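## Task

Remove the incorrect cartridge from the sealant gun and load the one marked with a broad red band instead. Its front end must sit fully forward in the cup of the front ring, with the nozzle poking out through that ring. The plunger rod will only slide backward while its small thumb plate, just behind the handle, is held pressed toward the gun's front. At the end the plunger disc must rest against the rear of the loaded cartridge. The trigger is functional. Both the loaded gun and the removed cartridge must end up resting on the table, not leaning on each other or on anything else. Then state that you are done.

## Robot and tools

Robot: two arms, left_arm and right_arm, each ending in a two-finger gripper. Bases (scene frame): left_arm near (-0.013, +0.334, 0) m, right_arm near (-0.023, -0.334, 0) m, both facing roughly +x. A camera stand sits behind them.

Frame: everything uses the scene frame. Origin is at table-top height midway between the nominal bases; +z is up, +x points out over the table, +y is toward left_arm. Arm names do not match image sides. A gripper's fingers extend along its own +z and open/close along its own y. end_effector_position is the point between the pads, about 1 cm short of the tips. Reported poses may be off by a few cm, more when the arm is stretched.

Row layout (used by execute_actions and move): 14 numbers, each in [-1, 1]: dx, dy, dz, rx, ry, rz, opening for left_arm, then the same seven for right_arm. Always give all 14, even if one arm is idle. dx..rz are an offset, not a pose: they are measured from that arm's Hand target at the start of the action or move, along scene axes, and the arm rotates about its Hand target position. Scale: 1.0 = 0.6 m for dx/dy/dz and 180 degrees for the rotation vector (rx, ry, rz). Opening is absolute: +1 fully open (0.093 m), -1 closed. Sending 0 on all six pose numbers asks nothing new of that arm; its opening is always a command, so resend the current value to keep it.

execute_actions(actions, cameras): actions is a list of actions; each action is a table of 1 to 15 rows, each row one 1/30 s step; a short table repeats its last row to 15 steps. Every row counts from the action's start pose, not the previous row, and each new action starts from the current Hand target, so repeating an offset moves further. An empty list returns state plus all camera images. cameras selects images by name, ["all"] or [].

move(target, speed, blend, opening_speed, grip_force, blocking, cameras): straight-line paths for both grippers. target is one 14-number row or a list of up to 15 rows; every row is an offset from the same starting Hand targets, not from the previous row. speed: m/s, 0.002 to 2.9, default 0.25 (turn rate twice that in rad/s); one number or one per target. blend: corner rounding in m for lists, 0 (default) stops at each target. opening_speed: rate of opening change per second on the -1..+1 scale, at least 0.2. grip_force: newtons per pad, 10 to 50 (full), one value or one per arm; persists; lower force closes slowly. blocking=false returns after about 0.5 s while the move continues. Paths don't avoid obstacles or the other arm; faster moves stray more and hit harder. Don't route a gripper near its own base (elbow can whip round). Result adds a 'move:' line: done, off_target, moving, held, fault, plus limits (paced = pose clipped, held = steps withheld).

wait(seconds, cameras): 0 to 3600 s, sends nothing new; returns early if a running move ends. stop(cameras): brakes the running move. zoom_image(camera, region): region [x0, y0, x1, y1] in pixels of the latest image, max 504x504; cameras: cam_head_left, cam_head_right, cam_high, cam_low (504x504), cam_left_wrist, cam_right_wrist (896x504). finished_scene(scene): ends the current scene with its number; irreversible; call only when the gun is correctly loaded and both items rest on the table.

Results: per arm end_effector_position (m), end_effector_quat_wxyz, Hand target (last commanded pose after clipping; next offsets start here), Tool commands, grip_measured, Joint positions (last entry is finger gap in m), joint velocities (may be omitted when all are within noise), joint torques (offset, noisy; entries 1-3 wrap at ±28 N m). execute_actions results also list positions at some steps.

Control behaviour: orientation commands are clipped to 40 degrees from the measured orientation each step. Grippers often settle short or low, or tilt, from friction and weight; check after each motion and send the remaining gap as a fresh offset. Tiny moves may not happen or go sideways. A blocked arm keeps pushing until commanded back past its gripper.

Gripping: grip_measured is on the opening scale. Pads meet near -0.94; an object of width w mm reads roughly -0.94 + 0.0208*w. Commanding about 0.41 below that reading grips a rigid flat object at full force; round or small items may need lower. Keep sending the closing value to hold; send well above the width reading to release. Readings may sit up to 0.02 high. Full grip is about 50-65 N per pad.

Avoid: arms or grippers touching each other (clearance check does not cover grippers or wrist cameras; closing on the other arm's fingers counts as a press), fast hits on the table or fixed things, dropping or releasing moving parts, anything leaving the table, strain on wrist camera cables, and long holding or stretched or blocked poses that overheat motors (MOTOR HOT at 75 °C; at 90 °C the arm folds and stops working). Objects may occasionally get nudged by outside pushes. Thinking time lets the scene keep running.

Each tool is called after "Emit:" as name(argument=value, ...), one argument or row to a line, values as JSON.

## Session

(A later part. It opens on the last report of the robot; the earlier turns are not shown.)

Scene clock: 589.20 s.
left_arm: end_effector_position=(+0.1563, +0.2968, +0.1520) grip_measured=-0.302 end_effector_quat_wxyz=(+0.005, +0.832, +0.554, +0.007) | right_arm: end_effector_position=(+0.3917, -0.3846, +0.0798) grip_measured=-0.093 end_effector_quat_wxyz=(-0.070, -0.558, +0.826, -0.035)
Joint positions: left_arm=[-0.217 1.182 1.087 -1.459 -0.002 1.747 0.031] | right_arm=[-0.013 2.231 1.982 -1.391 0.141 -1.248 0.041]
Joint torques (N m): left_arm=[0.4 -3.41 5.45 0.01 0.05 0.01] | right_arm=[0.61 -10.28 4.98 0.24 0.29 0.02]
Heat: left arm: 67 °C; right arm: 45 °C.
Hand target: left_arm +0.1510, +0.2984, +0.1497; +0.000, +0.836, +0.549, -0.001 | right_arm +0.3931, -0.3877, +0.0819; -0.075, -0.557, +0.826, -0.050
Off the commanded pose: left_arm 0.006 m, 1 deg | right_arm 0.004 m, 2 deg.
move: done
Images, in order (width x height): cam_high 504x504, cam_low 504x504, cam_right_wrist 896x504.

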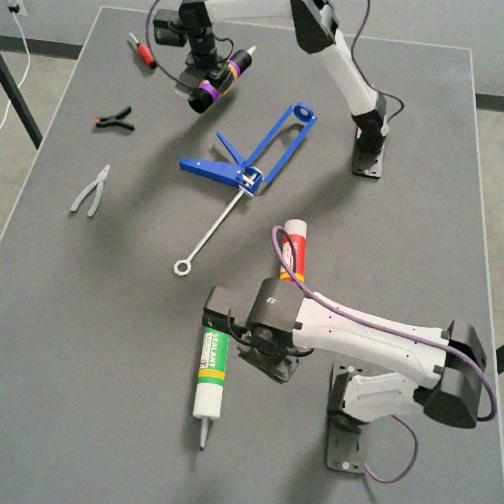

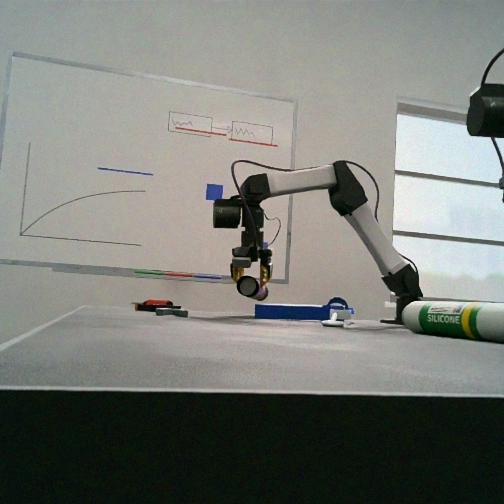

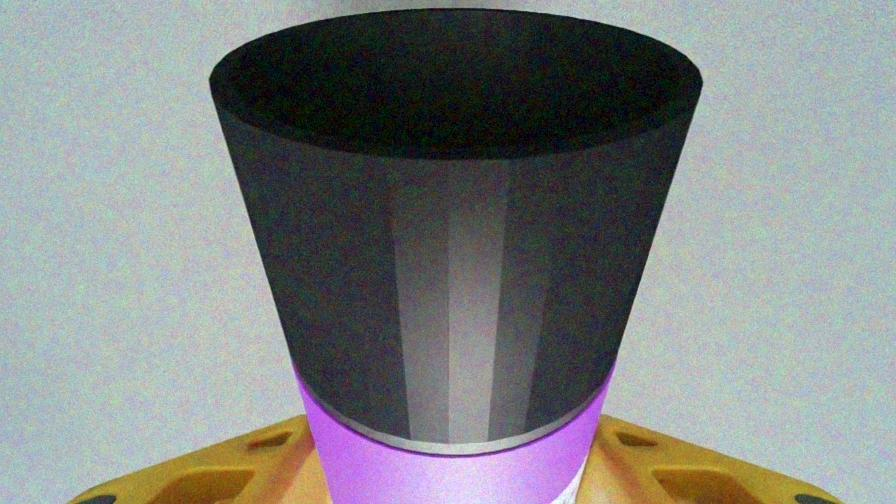

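Emit:
move(
  target=[
    [0,0,0,0,0,0,-0.3,0,0,-0.062,-0.01,0.004,0,-0.3],
    [0,0,0,0,0,0,-0.3,0,0,-0.083,-0.01,0.004,0,-0.3],
  ],
  speed=[0.12,0.03],
  cameras=["cam_right_wrist","cam_low"],
)

Emit:
zoom_image(
  camera="cam_low",
  region=[190, 220, 360, 340],
)

Scene clock: 597.60 s.
left_arm: end_effector_position=(+0.1563, +0.2968, +0.1520) grip_measured=-0.302 end_effector_quat_wxyz=(+0.005, +0.832, +0.554, +0.007) | right_arm: end_effector_position=(+0.3906, -0.3844, +0.0331) grip_measured=-0.093 end_effector_quat_wxyz=(-0.085, -0.557, +0.825, -0.043)
Joint positions: left_arm=[-0.217 1.182 1.087 -1.459 -0.002 1.747 0.031] | right_arm=[0 2.261 1.842 -1.236 0.171 -1.234 0.041]
Joint torques (N m): left_arm=[0.38 -3.38 5.44 0 0.04 0.01] | right_arm=[0.59 -10.17 4.37 0.29 0.32 0.03]
Heat: left arm: 62 °C; right arm: 45 °C.
Hand target: left_arm +0.1511, +0.2984, +0.1497; +0.001, +0.836, +0.549, -0.001 | right_arm +0.3931, -0.3878, +0.0321; -0.089, -0.556, +0.824, -0.060
Off the commanded pose: left_arm 0.006 m, 1 deg | right_arm 0.004 m, 2 deg.
move: done
Images, in order (width x height): cam_low 504x504, cam_right_wrist 896x504.

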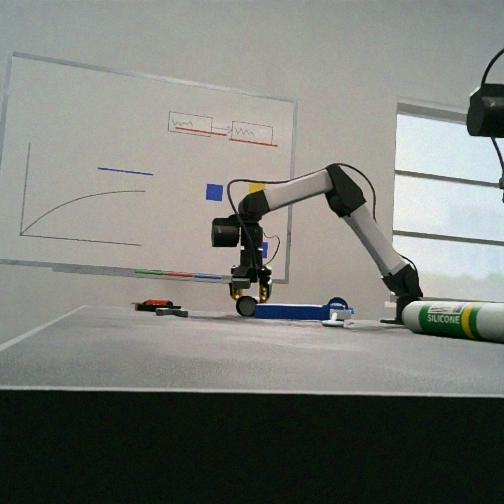

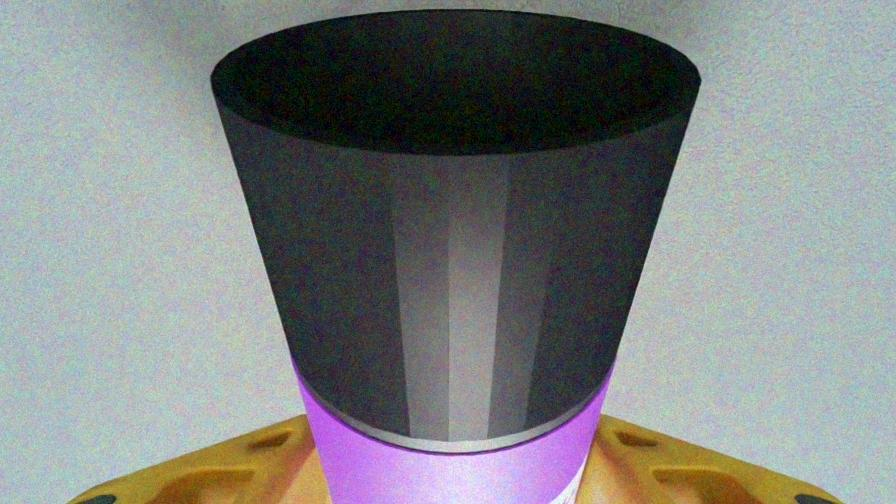

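Scaled by 2.965.

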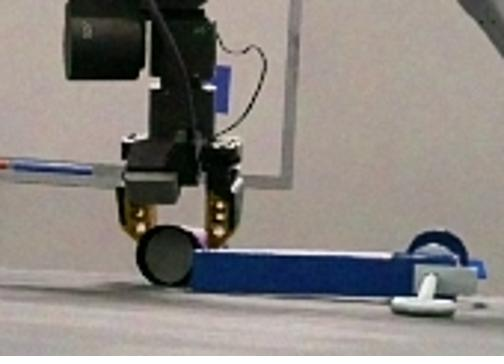

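Emit:
move(
  target=[
    [0,0,0,0,0,0,-0.3,0,0,-0.008,0,0,0,-0.3],
    [0,0,0,0,0,0,-0.3,0,0,-0.008,0,0,0,0.3],
    [0,0,0,0,0,0,-0.3,0,0,0.12,0.0,0.0,0,0.3],
  ],
  speed=[0.03,0.03,0.15],
  opening_speed=0.5,
  cameras=["cam_right_wrist","cam_low"],
)

Scene clock: 607.13 s.
left_arm: end_effector_position=(+0.1563, +0.2968, +0.1520) grip_measured=-0.302 end_effector_quat_wxyz=(+0.005, +0.832, +0.554, +0.007) | right_arm: end_effector_position=(+0.3919, -0.3868, +0.0901) grip_measured=+0.298 end_effector_quat_wxyz=(-0.096, -0.558, +0.823, -0.049)
Joint positions: left_arm=[-0.217 1.182 1.087 -1.459 -0.002 1.747 0.031] | right_arm=[0.003 2.261 2.065 -1.47 0.194 -1.233 0.059]
Joint torques (N m): left_arm=[0.36 -3.4 5.46 -0.01 0.05 0.02] | right_arm=[0.34 -11.51 6.91 -0.13 0.12 0.01]
Heat: left arm: 58 °C; right arm: 48 °C.
Hand target: left_arm +0.1511, +0.2984, +0.1497; +0.001, +0.836, +0.549, -0.001 | right_arm +0.3930, -0.3877, +0.1040; -0.089, -0.556, +0.824, -0.059
Off the commanded pose: left_arm 0.006 m, 1 deg | right_arm 0.014 m, 1 deg.
move: off_target (right_arm)
Images, in order (width x height): cam_low 504x504, cam_right_wrist 896x504.

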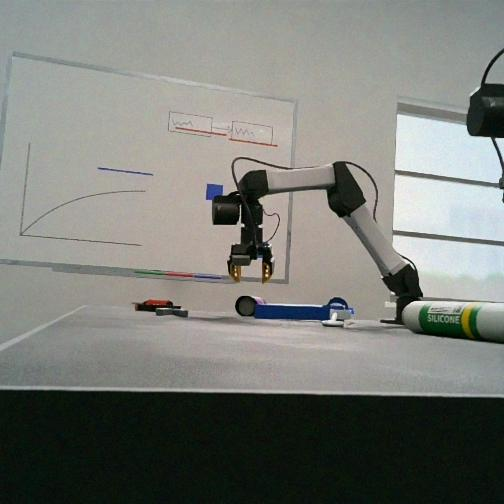

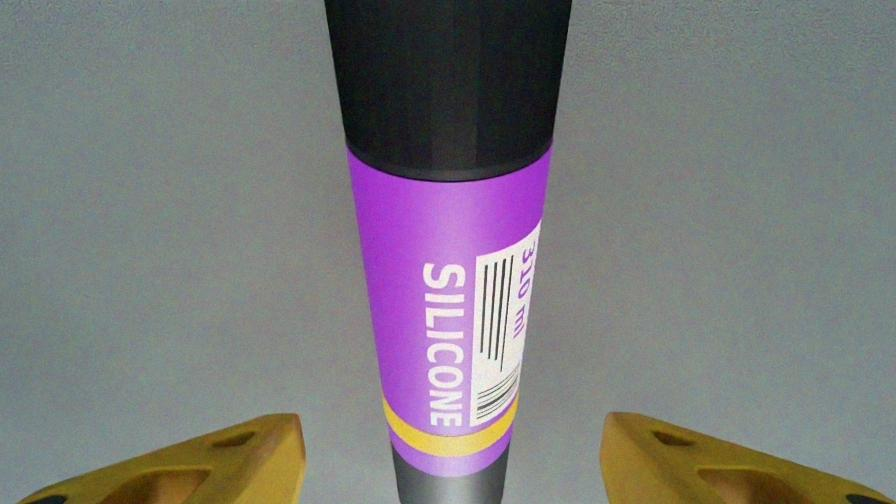

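Emit:
move(
  target=[
    [0,0,0,0,0,0,-0.3,0,0.05,0.12,0.03,-0.006,0.05,0.5],
    [0,0,0,0,0,0,-0.3,-0.388,0.697,0.09,0.0675,-0.0125,0.1326,0.5],
  ],
  speed=0.35,
  blend=[0.05,0],
  cameras=["cam_right_wrist","cam_high"],
)

Scene clock: 640.20 s.
left_arm: end_effector_position=(+0.1563, +0.2968, +0.1520) grip_measured=-0.302 end_effector_quat_wxyz=(+0.005, +0.832, +0.554, +0.007) | right_arm: end_effector_position=(+0.1593, +0.0304, +0.1535) grip_measured=+0.498 end_effector_quat_wxyz=(-0.006, +0.723, -0.691, +0.001)
Joint positions: left_arm=[-0.217 1.182 1.087 -1.459 -0.002 1.747 0.031] | right_arm=[1.16 2.127 2.119 -1.553 0.005 -0.508 0.069]
Joint torques (N m): left_arm=[0.42 -3.4 5.44 0 0.05 0.01] | right_arm=[0.02 -8.73 7.1 0.14 -0.08 0.07]
Heat: left arm: 51 °C; right arm: 56 °C.
Hand target: left_arm +0.1511, +0.2984, +0.1497; +0.001, +0.836, +0.549, -0.001 | right_arm +0.1602, +0.0305, +0.1580; -0.001, +0.719, -0.695, +0.000
Off the commanded pose: left_arm 0.006 m, 1 deg | right_arm 0.005 m, 1 deg.
joint sent to its limit (right arm) — joint 4 (wrist pitch), lower limit. The joint targets still meet the commanded pose.
move: done; blend cut to 0.046 m at target 1
Images, in order (width x height): cam_high 504x504, cam_right_wrist 896x504.

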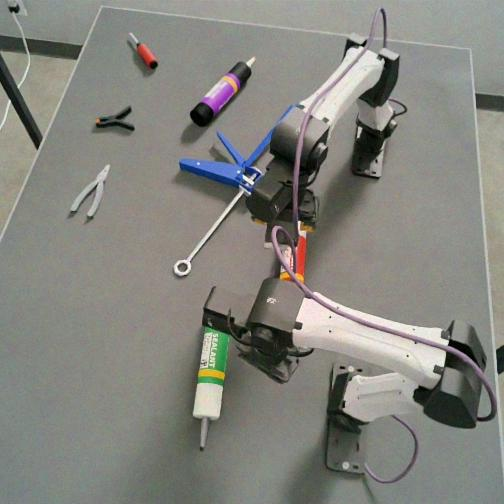

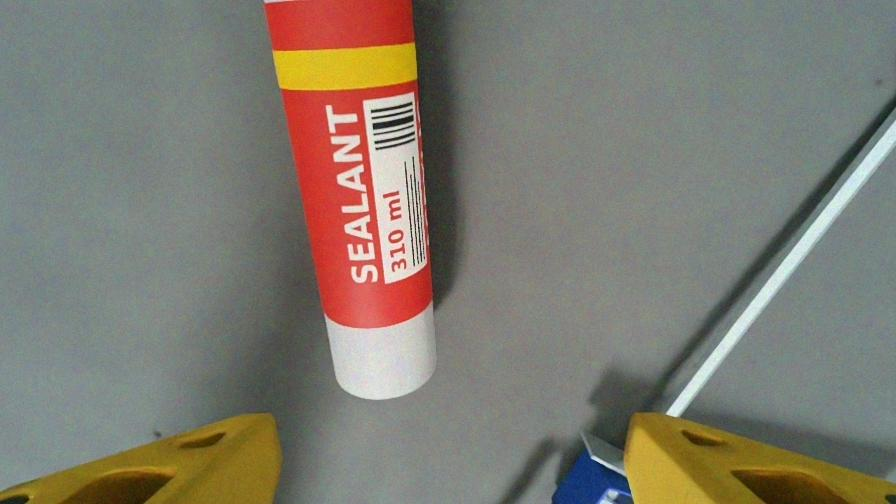

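Emit:
move(
  target=[
    [0,0,0,0,0,0,-0.3,-0.045,0.045,-0.10,0,0,0.015,0.4],
  ],
  speed=0.2,
  cameras=["cam_right_wrist"],
)

Scene clock: 656.80 s.
left_arm: end_effector_position=(+0.1563, +0.2968, +0.1520) grip_measured=-0.302 end_effector_quat_wxyz=(+0.005, +0.832, +0.554, +0.007) | right_arm: end_effector_position=(+0.1312, +0.0541, +0.1003) grip_measured=+0.402 end_effector_quat_wxyz=(+0.006, +0.739, -0.674, +0.004)
Joint positions: left_arm=[-0.217 1.182 1.087 -1.459 -0.002 1.747 0.031] | right_arm=[1.246 2.169 1.973 -1.388 0.004 -0.469 0.065]
Joint torques (N m): left_arm=[0.38 -3.38 5.46 0 0.04 0.01] | right_arm=[0.05 -9.32 4.67 0.53 -0.07 0.04]
Heat: left arm: 49 °C; right arm: 54 °C.
Hand target: left_arm +0.1511, +0.2984, +0.1497; +0.001, +0.836, +0.549, -0.001 | right_arm +0.1333, +0.0574, +0.0980; -0.001, +0.735, -0.678, +0.000
Off the commanded pose: left_arm 0.006 m, 1 deg | right_arm 0.005 m, 1 deg.
move: done

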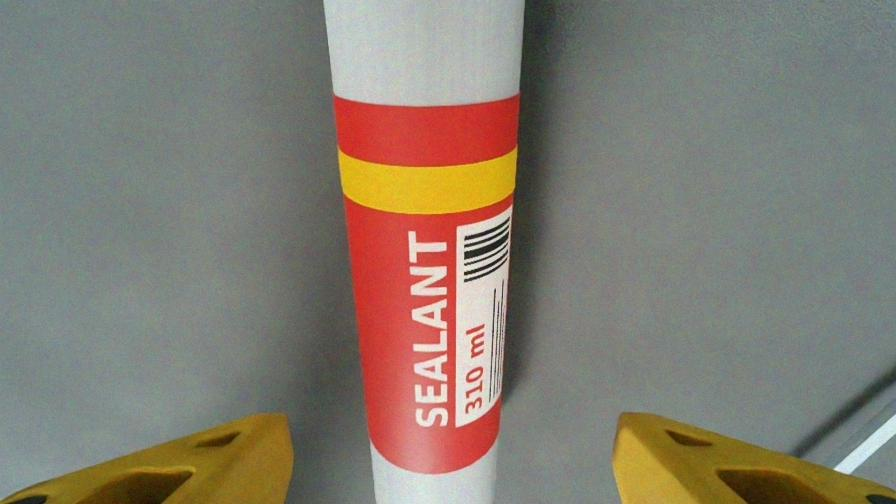

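Emit:
move(
  target=[
    [0,0,0,0,0,0,-0.3,-0.008,-0.002,-0.127,0,0,0,0.4],
    [0,0,0,0,0,0,-0.3,-0.008,-0.002,-0.127,0,0,0,-0.35],
  ],
  speed=0.15,
  opening_speed=1.0,
  cameras=["cam_right_wrist"],
)

Scene clock: 663.43 s.
left_arm: end_effector_position=(+0.1563, +0.2968, +0.1520) grip_measured=-0.302 end_effector_quat_wxyz=(+0.005, +0.832, +0.554, +0.007) | right_arm: end_effector_position=(+0.1307, +0.0526, +0.0255) grip_measured=-0.037 end_effector_quat_wxyz=(+0.003, +0.735, -0.678, +0.004)
Joint positions: left_arm=[-0.217 1.182 1.087 -1.459 -0.002 1.747 0.031] | right_arm=[1.246 2.19 1.707 -1.096 0.005 -0.459 0.043]
Joint torques (N m): left_arm=[0.39 -3.4 5.45 0 0.05 0.01] | right_arm=[0.79 -9.24 4.57 0.52 -0.08 0.03]
Heat: left arm: 48 °C; right arm: 53 °C.
Hand target: left_arm +0.1511, +0.2984, +0.1497; +0.001, +0.836, +0.549, -0.001 | right_arm +0.1284, +0.0562, +0.0218; -0.001, +0.735, -0.678, +0.000
Off the commanded pose: left_arm 0.006 m, 1 deg | right_arm 0.006 m, 1 deg.
move: done

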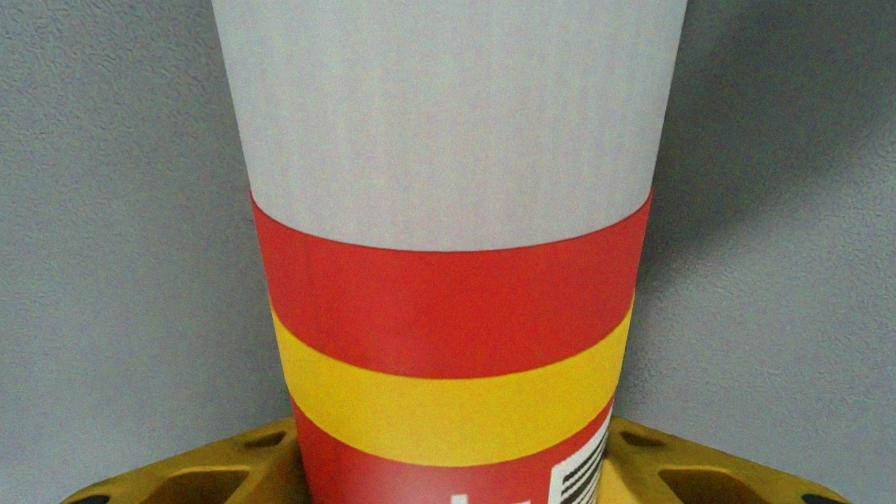

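Emit:
move(
  target=[
    [0,0,0,0,0,0,-0.3,0,0,0.15,0,0,0,-0.35],
    [0,0,0,0,0,0,-0.3,-0.047,0.006,0.15,0,0,-0.776,-0.35],
    [0,0,0,0,0,0,-0.3,-0.047,0.006,0.006,0,0,-0.776,-0.35],
  ],
  speed=[0.15,0.5,0.15],
  cameras=["cam_right_wrist","cam_high","cam_head_right"],
)

Scene clock: 688.13 s.
left_arm: end_effector_position=(+0.1563, +0.2968, +0.1520) grip_measured=-0.302 end_effector_quat_wxyz=(+0.005, +0.832, +0.554, +0.007) | right_arm: end_effector_position=(+0.0970, +0.0456, +0.0249) grip_measured=-0.051 end_effector_quat_wxyz=(+0.000, +0.381, +0.924, -0.037)
Joint positions: left_arm=[-0.217 1.182 1.087 -1.459 -0.002 1.747 0.031] | right_arm=[1.313 2.182 1.69 -1.152 -0.006 2.044 0.043]
Joint torques (N m): left_arm=[0.42 -3.4 5.44 0 0.05 0.02] | right_arm=[0.69 -10.5 3.78 0.77 0.07 0.05]
Heat: left arm: 47 °C; right arm: 52 °C.
Hand target: left_arm +0.1511, +0.2984, +0.1497; +0.001, +0.836, +0.549, -0.001 | right_arm +0.1002, +0.0598, +0.0254; +0.000, +0.383, +0.924, -0.001
Off the commanded pose: left_arm 0.006 m, 1 deg | right_arm 0.015 m, 4 deg.
move: off_target (right_arm)
Images, in order (width x height): cam_head_right 504x504, cam_high 504x504, cam_right_wrist 896x504.

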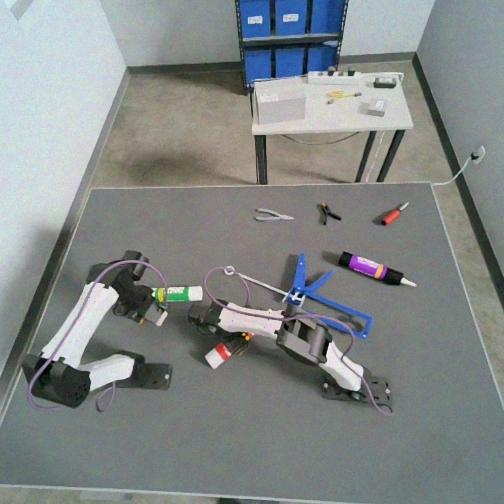

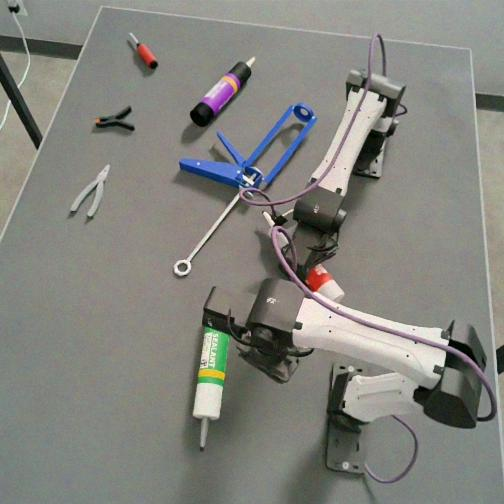

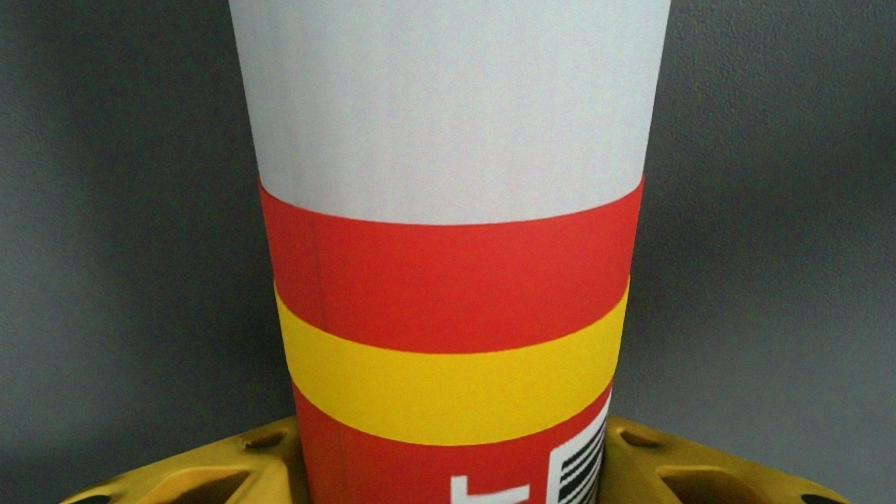

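Emit:
move(
  target=[
    [0,0,0,0,0,0,-0.3,-0.004,-0.02,0.002,0,0,0,0.3],
    [0,0,0,0,0,0,-0.3,-0.004,-0.02,0.15,0,0,0,0.3],
    [0,0,0,0,0,0,-0.3,-0.02,0.0,0.18,0,0,0.5,0.4],
    [0,0,0,0,0,0,-0.3,-0.0375,0.0167,0.13,0,0,1.0,0.4],
  ],
  speed=[0.1,0.2,0.5,0.5],
  cameras=["cam_right_wrist"],
)

Scene clock: 704.63 s.
left_arm: end_effector_position=(+0.1560, +0.2969, +0.1520) grip_measured=-0.302 end_effector_quat_wxyz=(+0.005, +0.833, +0.553, +0.006) | right_arm: end_effector_position=(+0.0781, +0.0670, +0.1088) grip_measured=+0.398 end_effector_quat_wxyz=(+0.002, +0.921, -0.389, -0.001)
Joint positions: left_arm=[-0.217 1.182 1.087 -1.46 -0.002 1.749 0.031] | right_arm=[1.374 2.14 1.96 -1.394 -0.003 -1.022 0.064]
Joint torques (N m): left_arm=[0.38 -3.41 5.46 0 0.05 0] | right_arm=[0.58 -8.77 4.4 0.51 -0.04 -0.14]
Heat: left arm: 46 °C; right arm: 54 °C.
Hand target: left_arm +0.1511, +0.2984, +0.1497; +0.001, +0.836, +0.549, -0.001 | right_arm +0.0777, +0.0698, +0.1034; +0.000, +0.924, -0.383, +0.000
Off the commanded pose: left_arm 0.006 m, 1 deg | right_arm 0.006 m, 1 deg.
move: done

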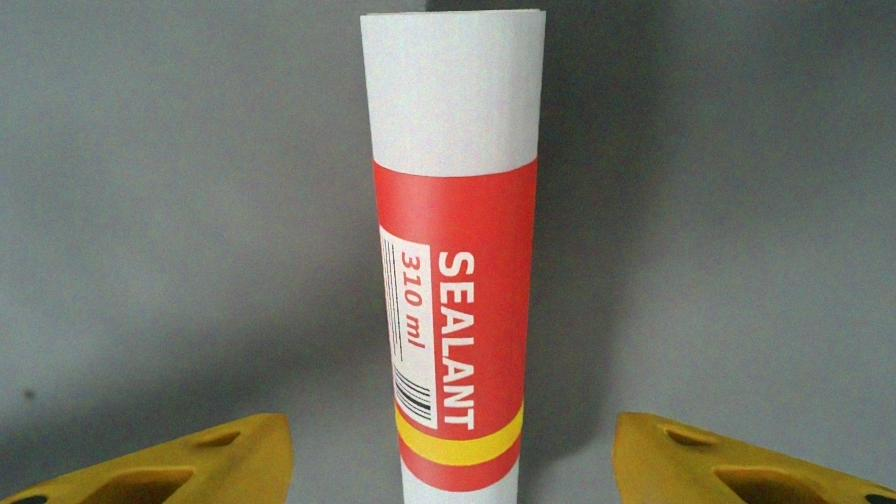

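Emit:
move(
  target=[
    [0,0,0,0,0,0,-0.3,0.24,-0.541,0.061,0,0,-0.372,0.4],
  ],
  speed=0.4,
  cameras=["cam_right_wrist"],
)

Scene clock: 727.93 s.
left_arm: end_effector_position=(+0.1560, +0.2969, +0.1520) grip_measured=-0.302 end_effector_quat_wxyz=(+0.005, +0.833, +0.553, +0.006) | right_arm: end_effector_position=(+0.2229, -0.2540, +0.1335) grip_measured=+0.398 end_effector_quat_wxyz=(-0.003, -0.556, +0.831, +0.001)
Joint positions: left_arm=[-0.217 1.182 1.087 -1.46 -0.002 1.749 0.031] | right_arm=[0.366 1.526 1.281 -1.332 0.001 -0.866 0.064]
Joint torques (N m): left_arm=[0.4 -3.38 5.42 0 0.04 -0.02] | right_arm=[0.17 -5.78 6.35 0.15 -0.06 -0.1]
Heat: left arm: 45 °C; right arm: 51 °C.
Hand target: left_arm +0.1511, +0.2984, +0.1497; +0.001, +0.836, +0.549, -0.001 | right_arm +0.2216, -0.2548, +0.1400; +0.000, -0.559, +0.829, -0.001
Off the commanded pose: left_arm 0.006 m, 1 deg | right_arm 0.007 m, 1 deg.
move: done

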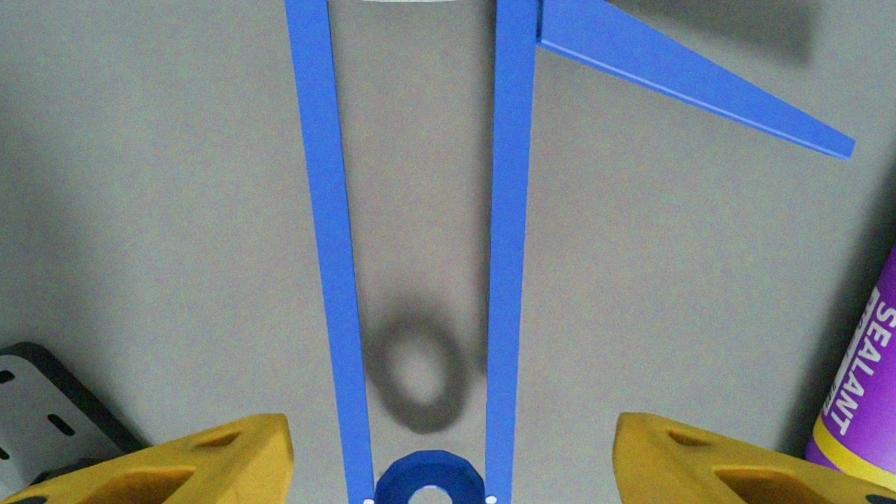

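Emit:
move(
  target=[
    [0,0,0,0,0,0,-0.3,-0.2427,0.55,-0.03,0,0,0.372,0.4],
    [0,0,0,0,0,0,-0.3,-0.2427,0.55,-0.187,0,0,0.372,0.4],
    [0,0,0,0,0,0,-0.3,-0.2427,0.55,-0.187,0,0,0.372,-0.35],
  ],
  speed=[0.4,0.15,0.15],
  cameras=["cam_right_wrist"],
)

Scene clock: 775.30 s.
left_arm: end_effector_position=(+0.1560, +0.2969, +0.1520) grip_measured=-0.302 end_effector_quat_wxyz=(+0.005, +0.833, +0.553, +0.006) | right_arm: end_effector_position=(+0.0740, +0.0720, +0.0316) grip_measured=-0.155 end_effector_quat_wxyz=(+0.006, +0.923, -0.384, +0.002)
Joint positions: left_arm=[-0.217 1.182 1.087 -1.46 -0.002 1.749 0.031] | right_arm=[1.389 2.192 1.736 -1.127 0.002 -1.017 0.038]
Joint torques (N m): left_arm=[0.43 -3.37 5.45 0 0.05 -0.01] | right_arm=[0.01 -9.21 4.64 0.53 -0.08 -0.1]
Heat: left arm: 44 °C; right arm: 47 °C.
Hand target: left_arm +0.1511, +0.2984, +0.1497; +0.001, +0.836, +0.549, -0.001 | right_arm +0.0761, +0.0753, +0.0280; -0.001, +0.924, -0.383, +0.000
Off the commanded pose: left_arm 0.006 m, 1 deg | right_arm 0.005 m, 1 deg.
move: done

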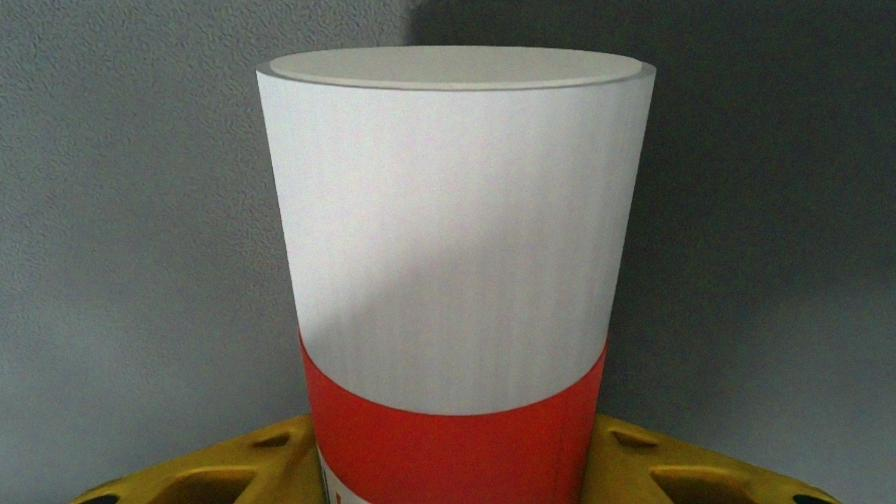

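Emit:
move(
  target=[
    [0,0,0,0,0,0,-0.3,0,0,0,0,0,0,0.1],
    [0,0,0,0,0,0,-0.3,0,0,-0.006,0,0,0,0.1],
    [0,0,0,0,0,0,-0.3,0,0,-0.006,0,0,0,-0.35],
    [0,0,0,0,0,0,-0.3,0,0,0.2,0,0,0,-0.35],
  ],
  speed=[0.1,0.05,0.05,0.15],
  opening_speed=1.0,
  cameras=["cam_right_wrist"],
)

Scene clock: 786.17 s.
left_arm: end_effector_position=(+0.1560, +0.2969, +0.1520) grip_measured=-0.302 end_effector_quat_wxyz=(+0.005, +0.833, +0.553, +0.006) | right_arm: end_effector_position=(+0.0741, +0.0770, +0.1336) grip_measured=-0.075 end_effector_quat_wxyz=(+0.005, +0.923, -0.384, -0.001)
Joint positions: left_arm=[-0.217 1.182 1.087 -1.46 -0.002 1.749 0.031] | right_arm=[1.389 2.208 2.168 -1.54 -0.004 -1.017 0.042]
Joint torques (N m): left_arm=[0.43 -3.4 5.39 0 0.04 -0.02] | right_arm=[0.01 -10.73 7.83 -0.1 0.01 -0.09]
Heat: left arm: 44 °C; right arm: 50 °C.
Hand target: left_arm +0.1511, +0.2984, +0.1497; +0.001, +0.836, +0.549, -0.001 | right_arm +0.0760, +0.0753, +0.1478; -0.001, +0.924, -0.383, +0.000
Off the commanded pose: left_arm 0.006 m, 1 deg | right_arm 0.015 m, 1 deg.
joint sent to its limit (right arm) — joint 4 (wrist pitch), lower limit. The joint targets still meet the commanded pose.
move: off_target (right_arm)

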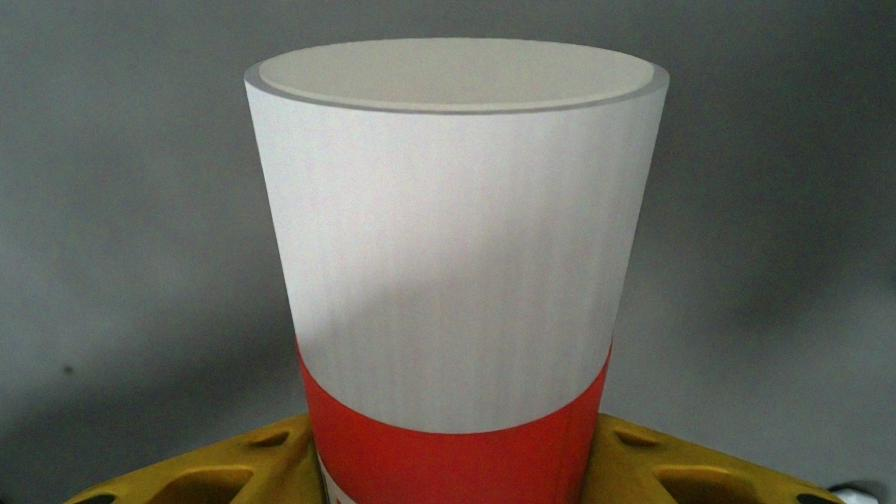

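Emit:
move(
  target=[
    [0,0,0,0,0,0,-0.3,0.1,-0.15,0.12,0.02,0.004,-0.12,-0.35],
    [0,0,0,0,0,0,-0.3,0.2805,-0.4195,0.03,0.0633,0.0131,-0.371,-0.35],
  ],
  speed=[0.25,0.25],
  blend=[0.05,0],
  cameras=["cam_right_wrist","cam_high","cam_low"],
)

Emit:
zoom_image(
  camera="cam_high",
  region=[170, 60, 370, 260],
)

Scene clock: 806.23 s.
left_arm: end_effector_position=(+0.1560, +0.2969, +0.1520) grip_measured=-0.302 end_effector_quat_wxyz=(+0.005, +0.833, +0.553, +0.006) | right_arm: end_effector_position=(+0.2424, -0.1798, +0.1519) grip_measured=-0.075 end_effector_quat_wxyz=(+0.046, -0.559, +0.826, +0.052)
Joint positions: left_arm=[-0.217 1.182 1.087 -1.46 -0.002 1.749 0.031] | right_arm=[0.514 1.63 1.451 -1.313 -0.116 -0.723 0.042]
Joint torques (N m): left_arm=[0.38 -3.36 5.45 0.01 0.05 -0.02] | right_arm=[0.35 -9.39 5.48 0.69 -0.22 0.04]
Heat: left arm: 43 °C; right arm: 51 °C.
Hand target: left_arm +0.1511, +0.2984, +0.1497; +0.001, +0.836, +0.549, -0.001 | right_arm +0.2443, -0.1764, +0.1659; +0.080, -0.556, +0.825, +0.053
Off the commanded pose: left_arm 0.006 m, 1 deg | right_arm 0.014 m, 4 deg.
move: off_target (right_arm)
Images, in order (width x height): cam_high 504x504, cam_low 504x504, cam_right_wrist 896x504.

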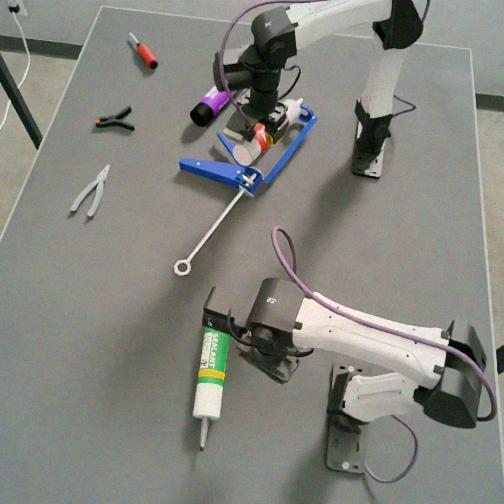

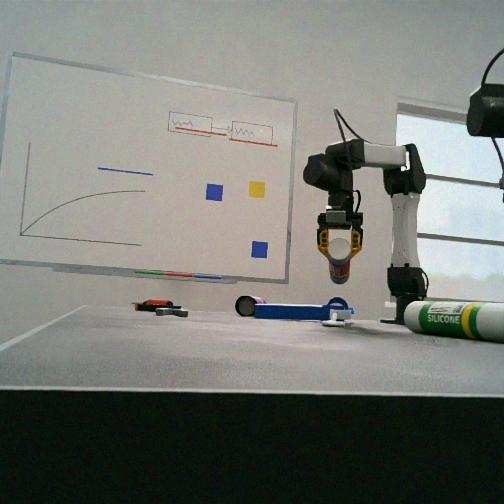

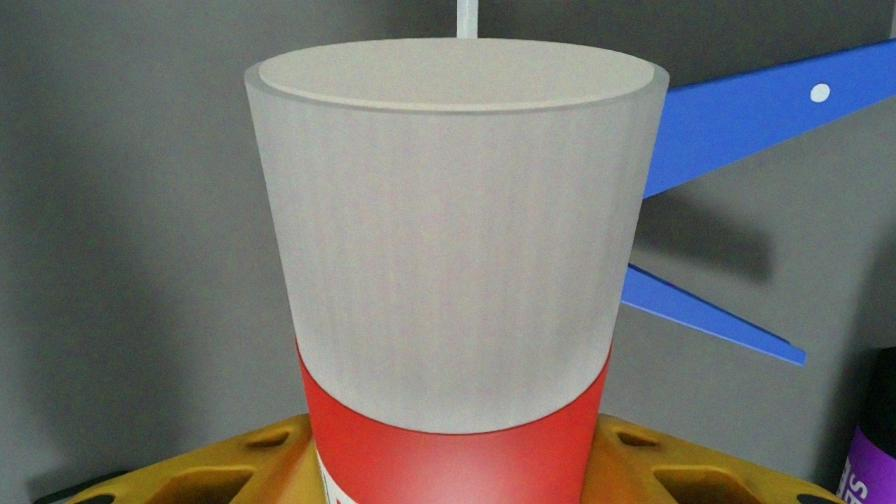

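Scaled by 2.520.

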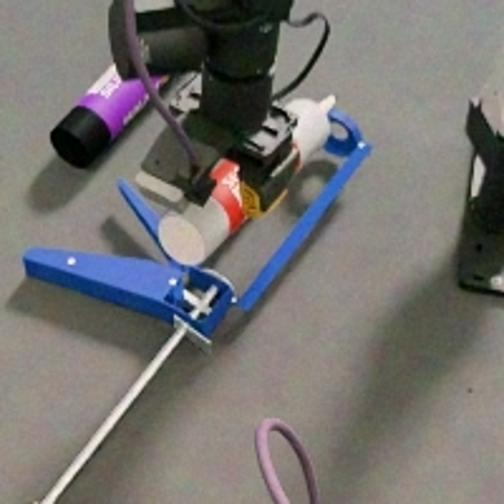

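Emit:
move(
  target=[
    [0,0,0,0,0,0,-0.3,0.006,-0.0025,-0.05,0.0114,-0.0165,0,-0.35],
    [0,0,0,0,0,0,-0.3,0.008,0.0,-0.09,0.0114,-0.0165,0,-0.35],
  ],
  speed=[0.1,0.06],
  cameras=["cam_right_wrist","cam_high","cam_head_right"],
)

Emit:
zoom_image(
  camera="cam_high",
  region=[200, 80, 340, 220],
)

Emit:
zoom_image(
  camera="cam_head_right",
  region=[270, 240, 400, 350],
)

Scene clock: 825.10 s.
left_arm: end_effector_position=(+0.1560, +0.2969, +0.1520) grip_measured=-0.302 end_effector_quat_wxyz=(+0.005, +0.833, +0.553, +0.006) | right_arm: end_effector_position=(+0.2421, -0.1813, +0.1025) grip_measured=-0.075 end_effector_quat_wxyz=(+0.081, -0.556, +0.826, +0.052)
Joint positions: left_arm=[-0.217 1.182 1.087 -1.46 -0.002 1.749 0.031] | right_arm=[0.505 1.573 1.187 -1.038 -0.126 -0.724 0.042]
Joint torques (N m): left_arm=[0.39 -3.38 5.45 0.02 0.04 0] | right_arm=[0.12 -7.47 5.75 0.99 -0.24 -0.06]
Heat: left arm: 43 °C; right arm: 51 °C.
Hand target: left_arm +0.1511, +0.2984, +0.1497; +0.001, +0.836, +0.549, -0.001 | right_arm +0.2491, -0.1765, +0.1119; +0.111, -0.556, +0.822, +0.054
Off the commanded pose: left_arm 0.006 m, 1 deg | right_arm 0.013 m, 3 deg.
move: off_target (right_arm)
Images, in order (width x height): cam_head_right 504x504, cam_high 504x504, cam_right_wrist 896x504.

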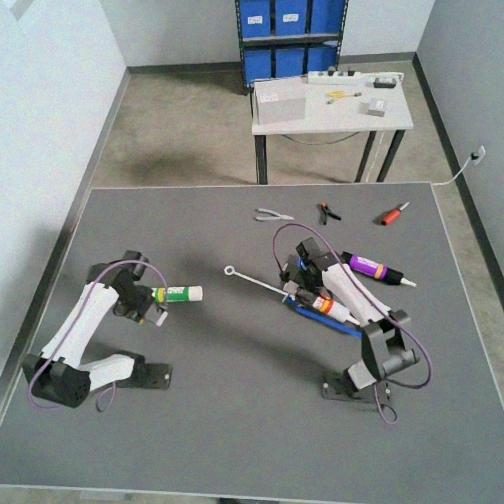

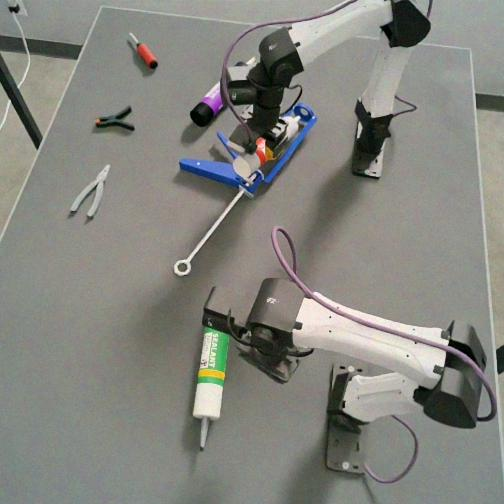

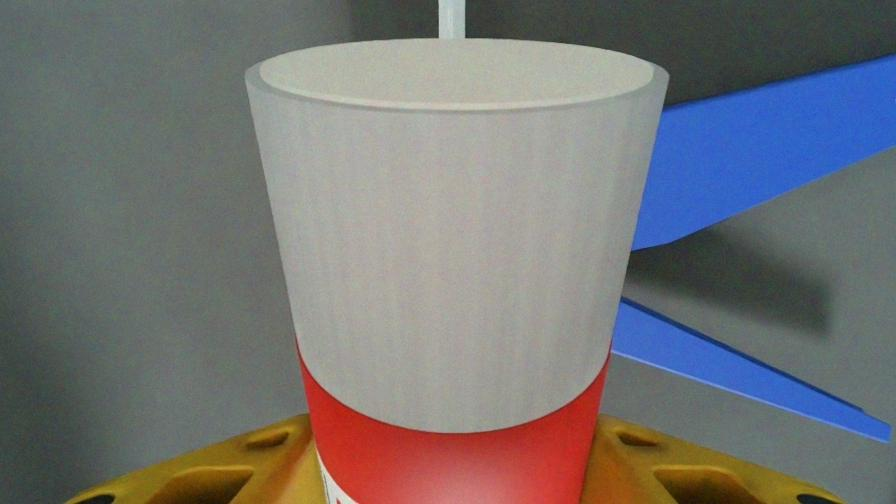

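Scaled by 3.600.

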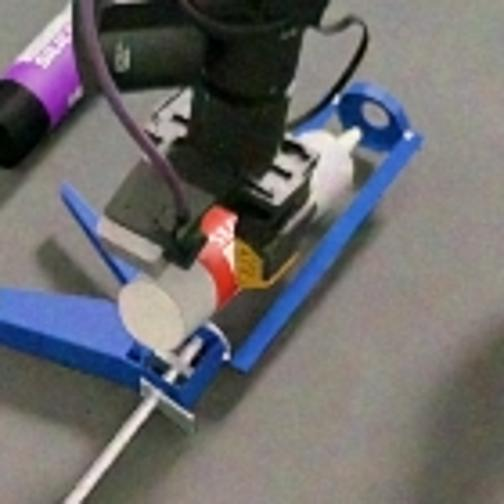

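Scaled by 3.877.

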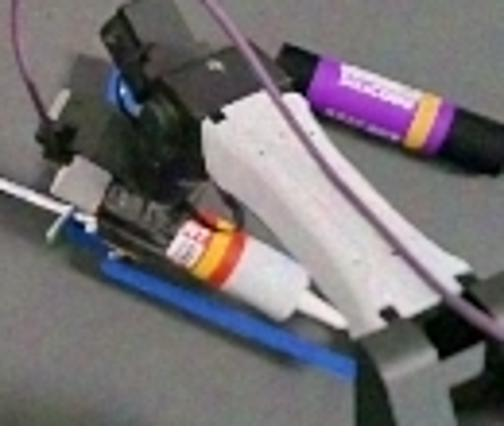

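Emit:
move(
  target=[
    [0,0,0,0,0,0,-0.3,0,0,-0.022,0,0,0,-0.35],
    [0,0,0,0,0,0,-0.3,-0.0185,-0.0464,-0.035,0,0,0,-0.35],
  ],
  speed=[0.06,0.06],
  cameras=["cam_right_wrist","cam_high","cam_low"],
)

Emit:
zoom_image(
  camera="cam_high",
  region=[200, 80, 340, 220],
)

Scene clock: 843.17 s.
left_arm: end_effector_position=(+0.1560, +0.2969, +0.1520) grip_measured=-0.302 end_effector_quat_wxyz=(+0.005, +0.833, +0.553, +0.006) | right_arm: end_effector_position=(+0.2311, -0.2075, +0.0793) grip_measured=-0.075 end_effector_quat_wxyz=(+0.078, -0.554, +0.827, +0.055)
Joint positions: left_arm=[-0.217 1.182 1.087 -1.46 -0.002 1.749 0.031] | right_arm=[0.43 1.519 1.042 -0.963 -0.14 -0.795 0.042]
Joint torques (N m): left_arm=[0.4 -3.41 5.45 0 0.04 0] | right_arm=[-0.14 -7.92 5.55 0.88 -0.27 -0.1]
Heat: left arm: 42 °C; right arm: 49 °C.
Hand target: left_arm +0.1511, +0.2984, +0.1497; +0.001, +0.836, +0.549, -0.001 | right_arm +0.2380, -0.2043, +0.0909; +0.111, -0.556, +0.822, +0.054
Off the commanded pose: left_arm 0.006 m, 1 deg | right_arm 0.014 m, 4 deg.
move: off_target (right_arm)
Images, in order (width x height): cam_high 504x504, cam_low 504x504, cam_right_wrist 896x504.

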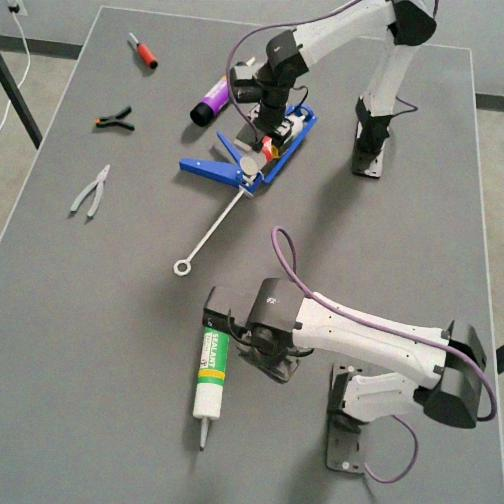

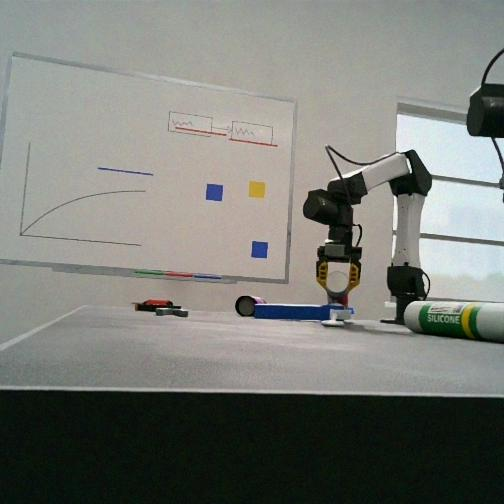

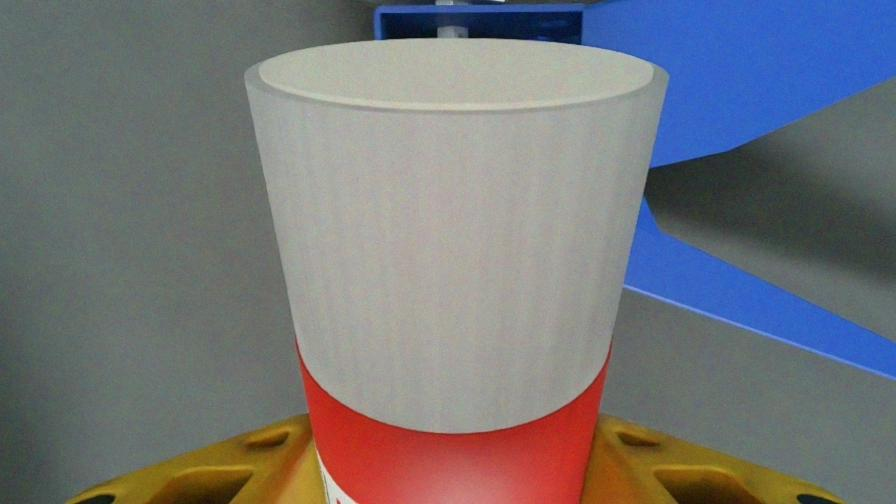

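Scaled by 3.600.

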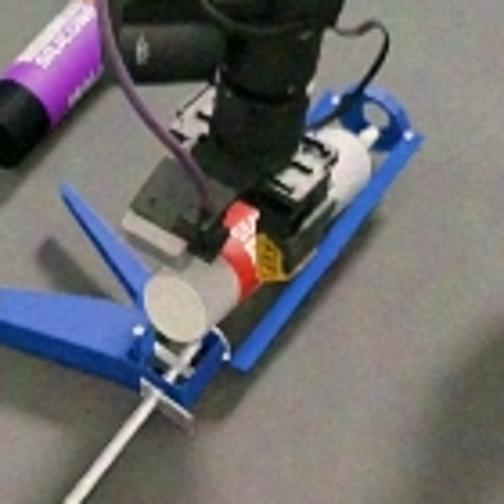

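Emit:
move(
  target=[
    [0,0,0,0,0,0,-0.3,-0.0158,-0.0395,-0.004,0,0,0,-0.35],
    [0,0,0,0,0,0,-0.3,-0.0316,-0.079,-0.0125,0,0,0,-0.35],
  ],
  speed=[0.06,0.06],
  cameras=["cam_right_wrist","cam_high","cam_low"],
)

Emit:
zoom_image(
  camera="cam_high",
  region=[200, 80, 340, 220],
)

Scene clock: 855.07 s.
left_arm: end_effector_position=(+0.1560, +0.2969, +0.1520) grip_measured=-0.302 end_effector_quat_wxyz=(+0.005, +0.833, +0.553, +0.006) | right_arm: end_effector_position=(+0.2235, -0.2448, +0.0779) grip_measured=-0.075 end_effector_quat_wxyz=(+0.113, -0.555, +0.822, +0.063)
Joint positions: left_arm=[-0.217 1.182 1.087 -1.46 -0.002 1.749 0.031] | right_arm=[0.27 1.403 0.922 -0.924 -0.2 -0.953 0.042]
Joint torques (N m): left_arm=[0.43 -3.36 5.46 0 0.05 -0.02] | right_arm=[-0.51 -6.53 5.22 0.4 0 -0.16]
Heat: left arm: 42 °C; right arm: 49 °C.
Hand target: left_arm +0.1511, +0.2984, +0.1497; +0.001, +0.836, +0.549, -0.001 | right_arm +0.2191, -0.2517, +0.0834; +0.111, -0.556, +0.822, +0.054
Off the commanded pose: left_arm 0.006 m, 1 deg | right_arm 0.010 m, 1 deg.
move: done
Images, in order (width x height): cam_high 504x504, cam_low 504x504, cam_right_wrist 896x504.

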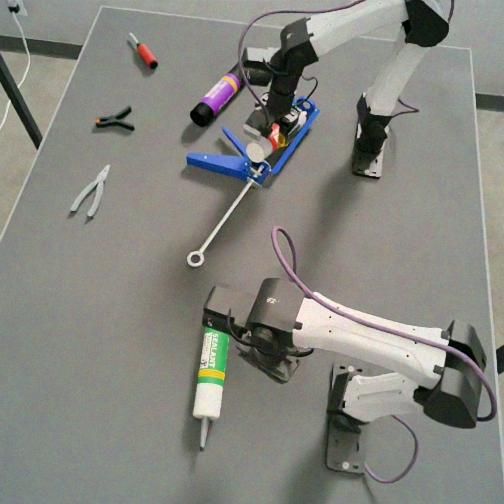

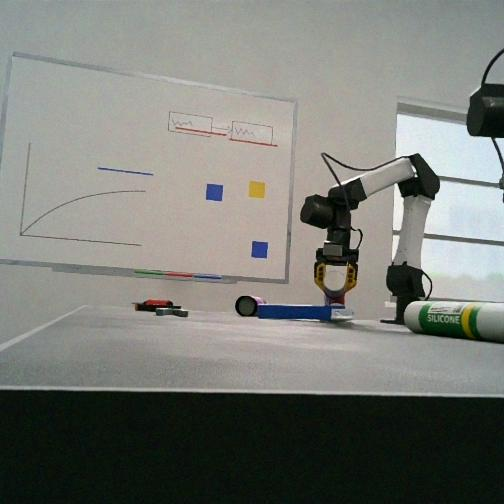

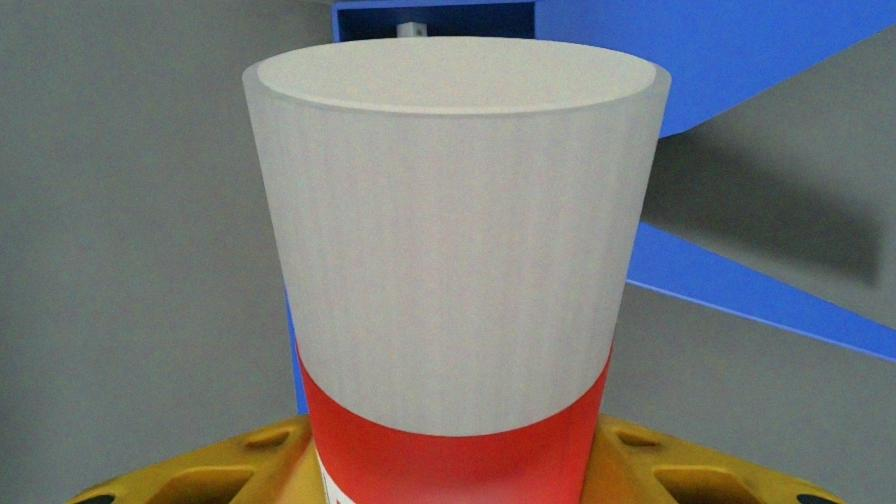

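Scaled by 3.600.

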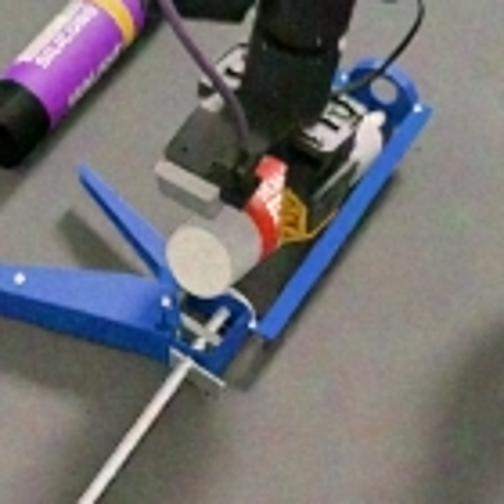

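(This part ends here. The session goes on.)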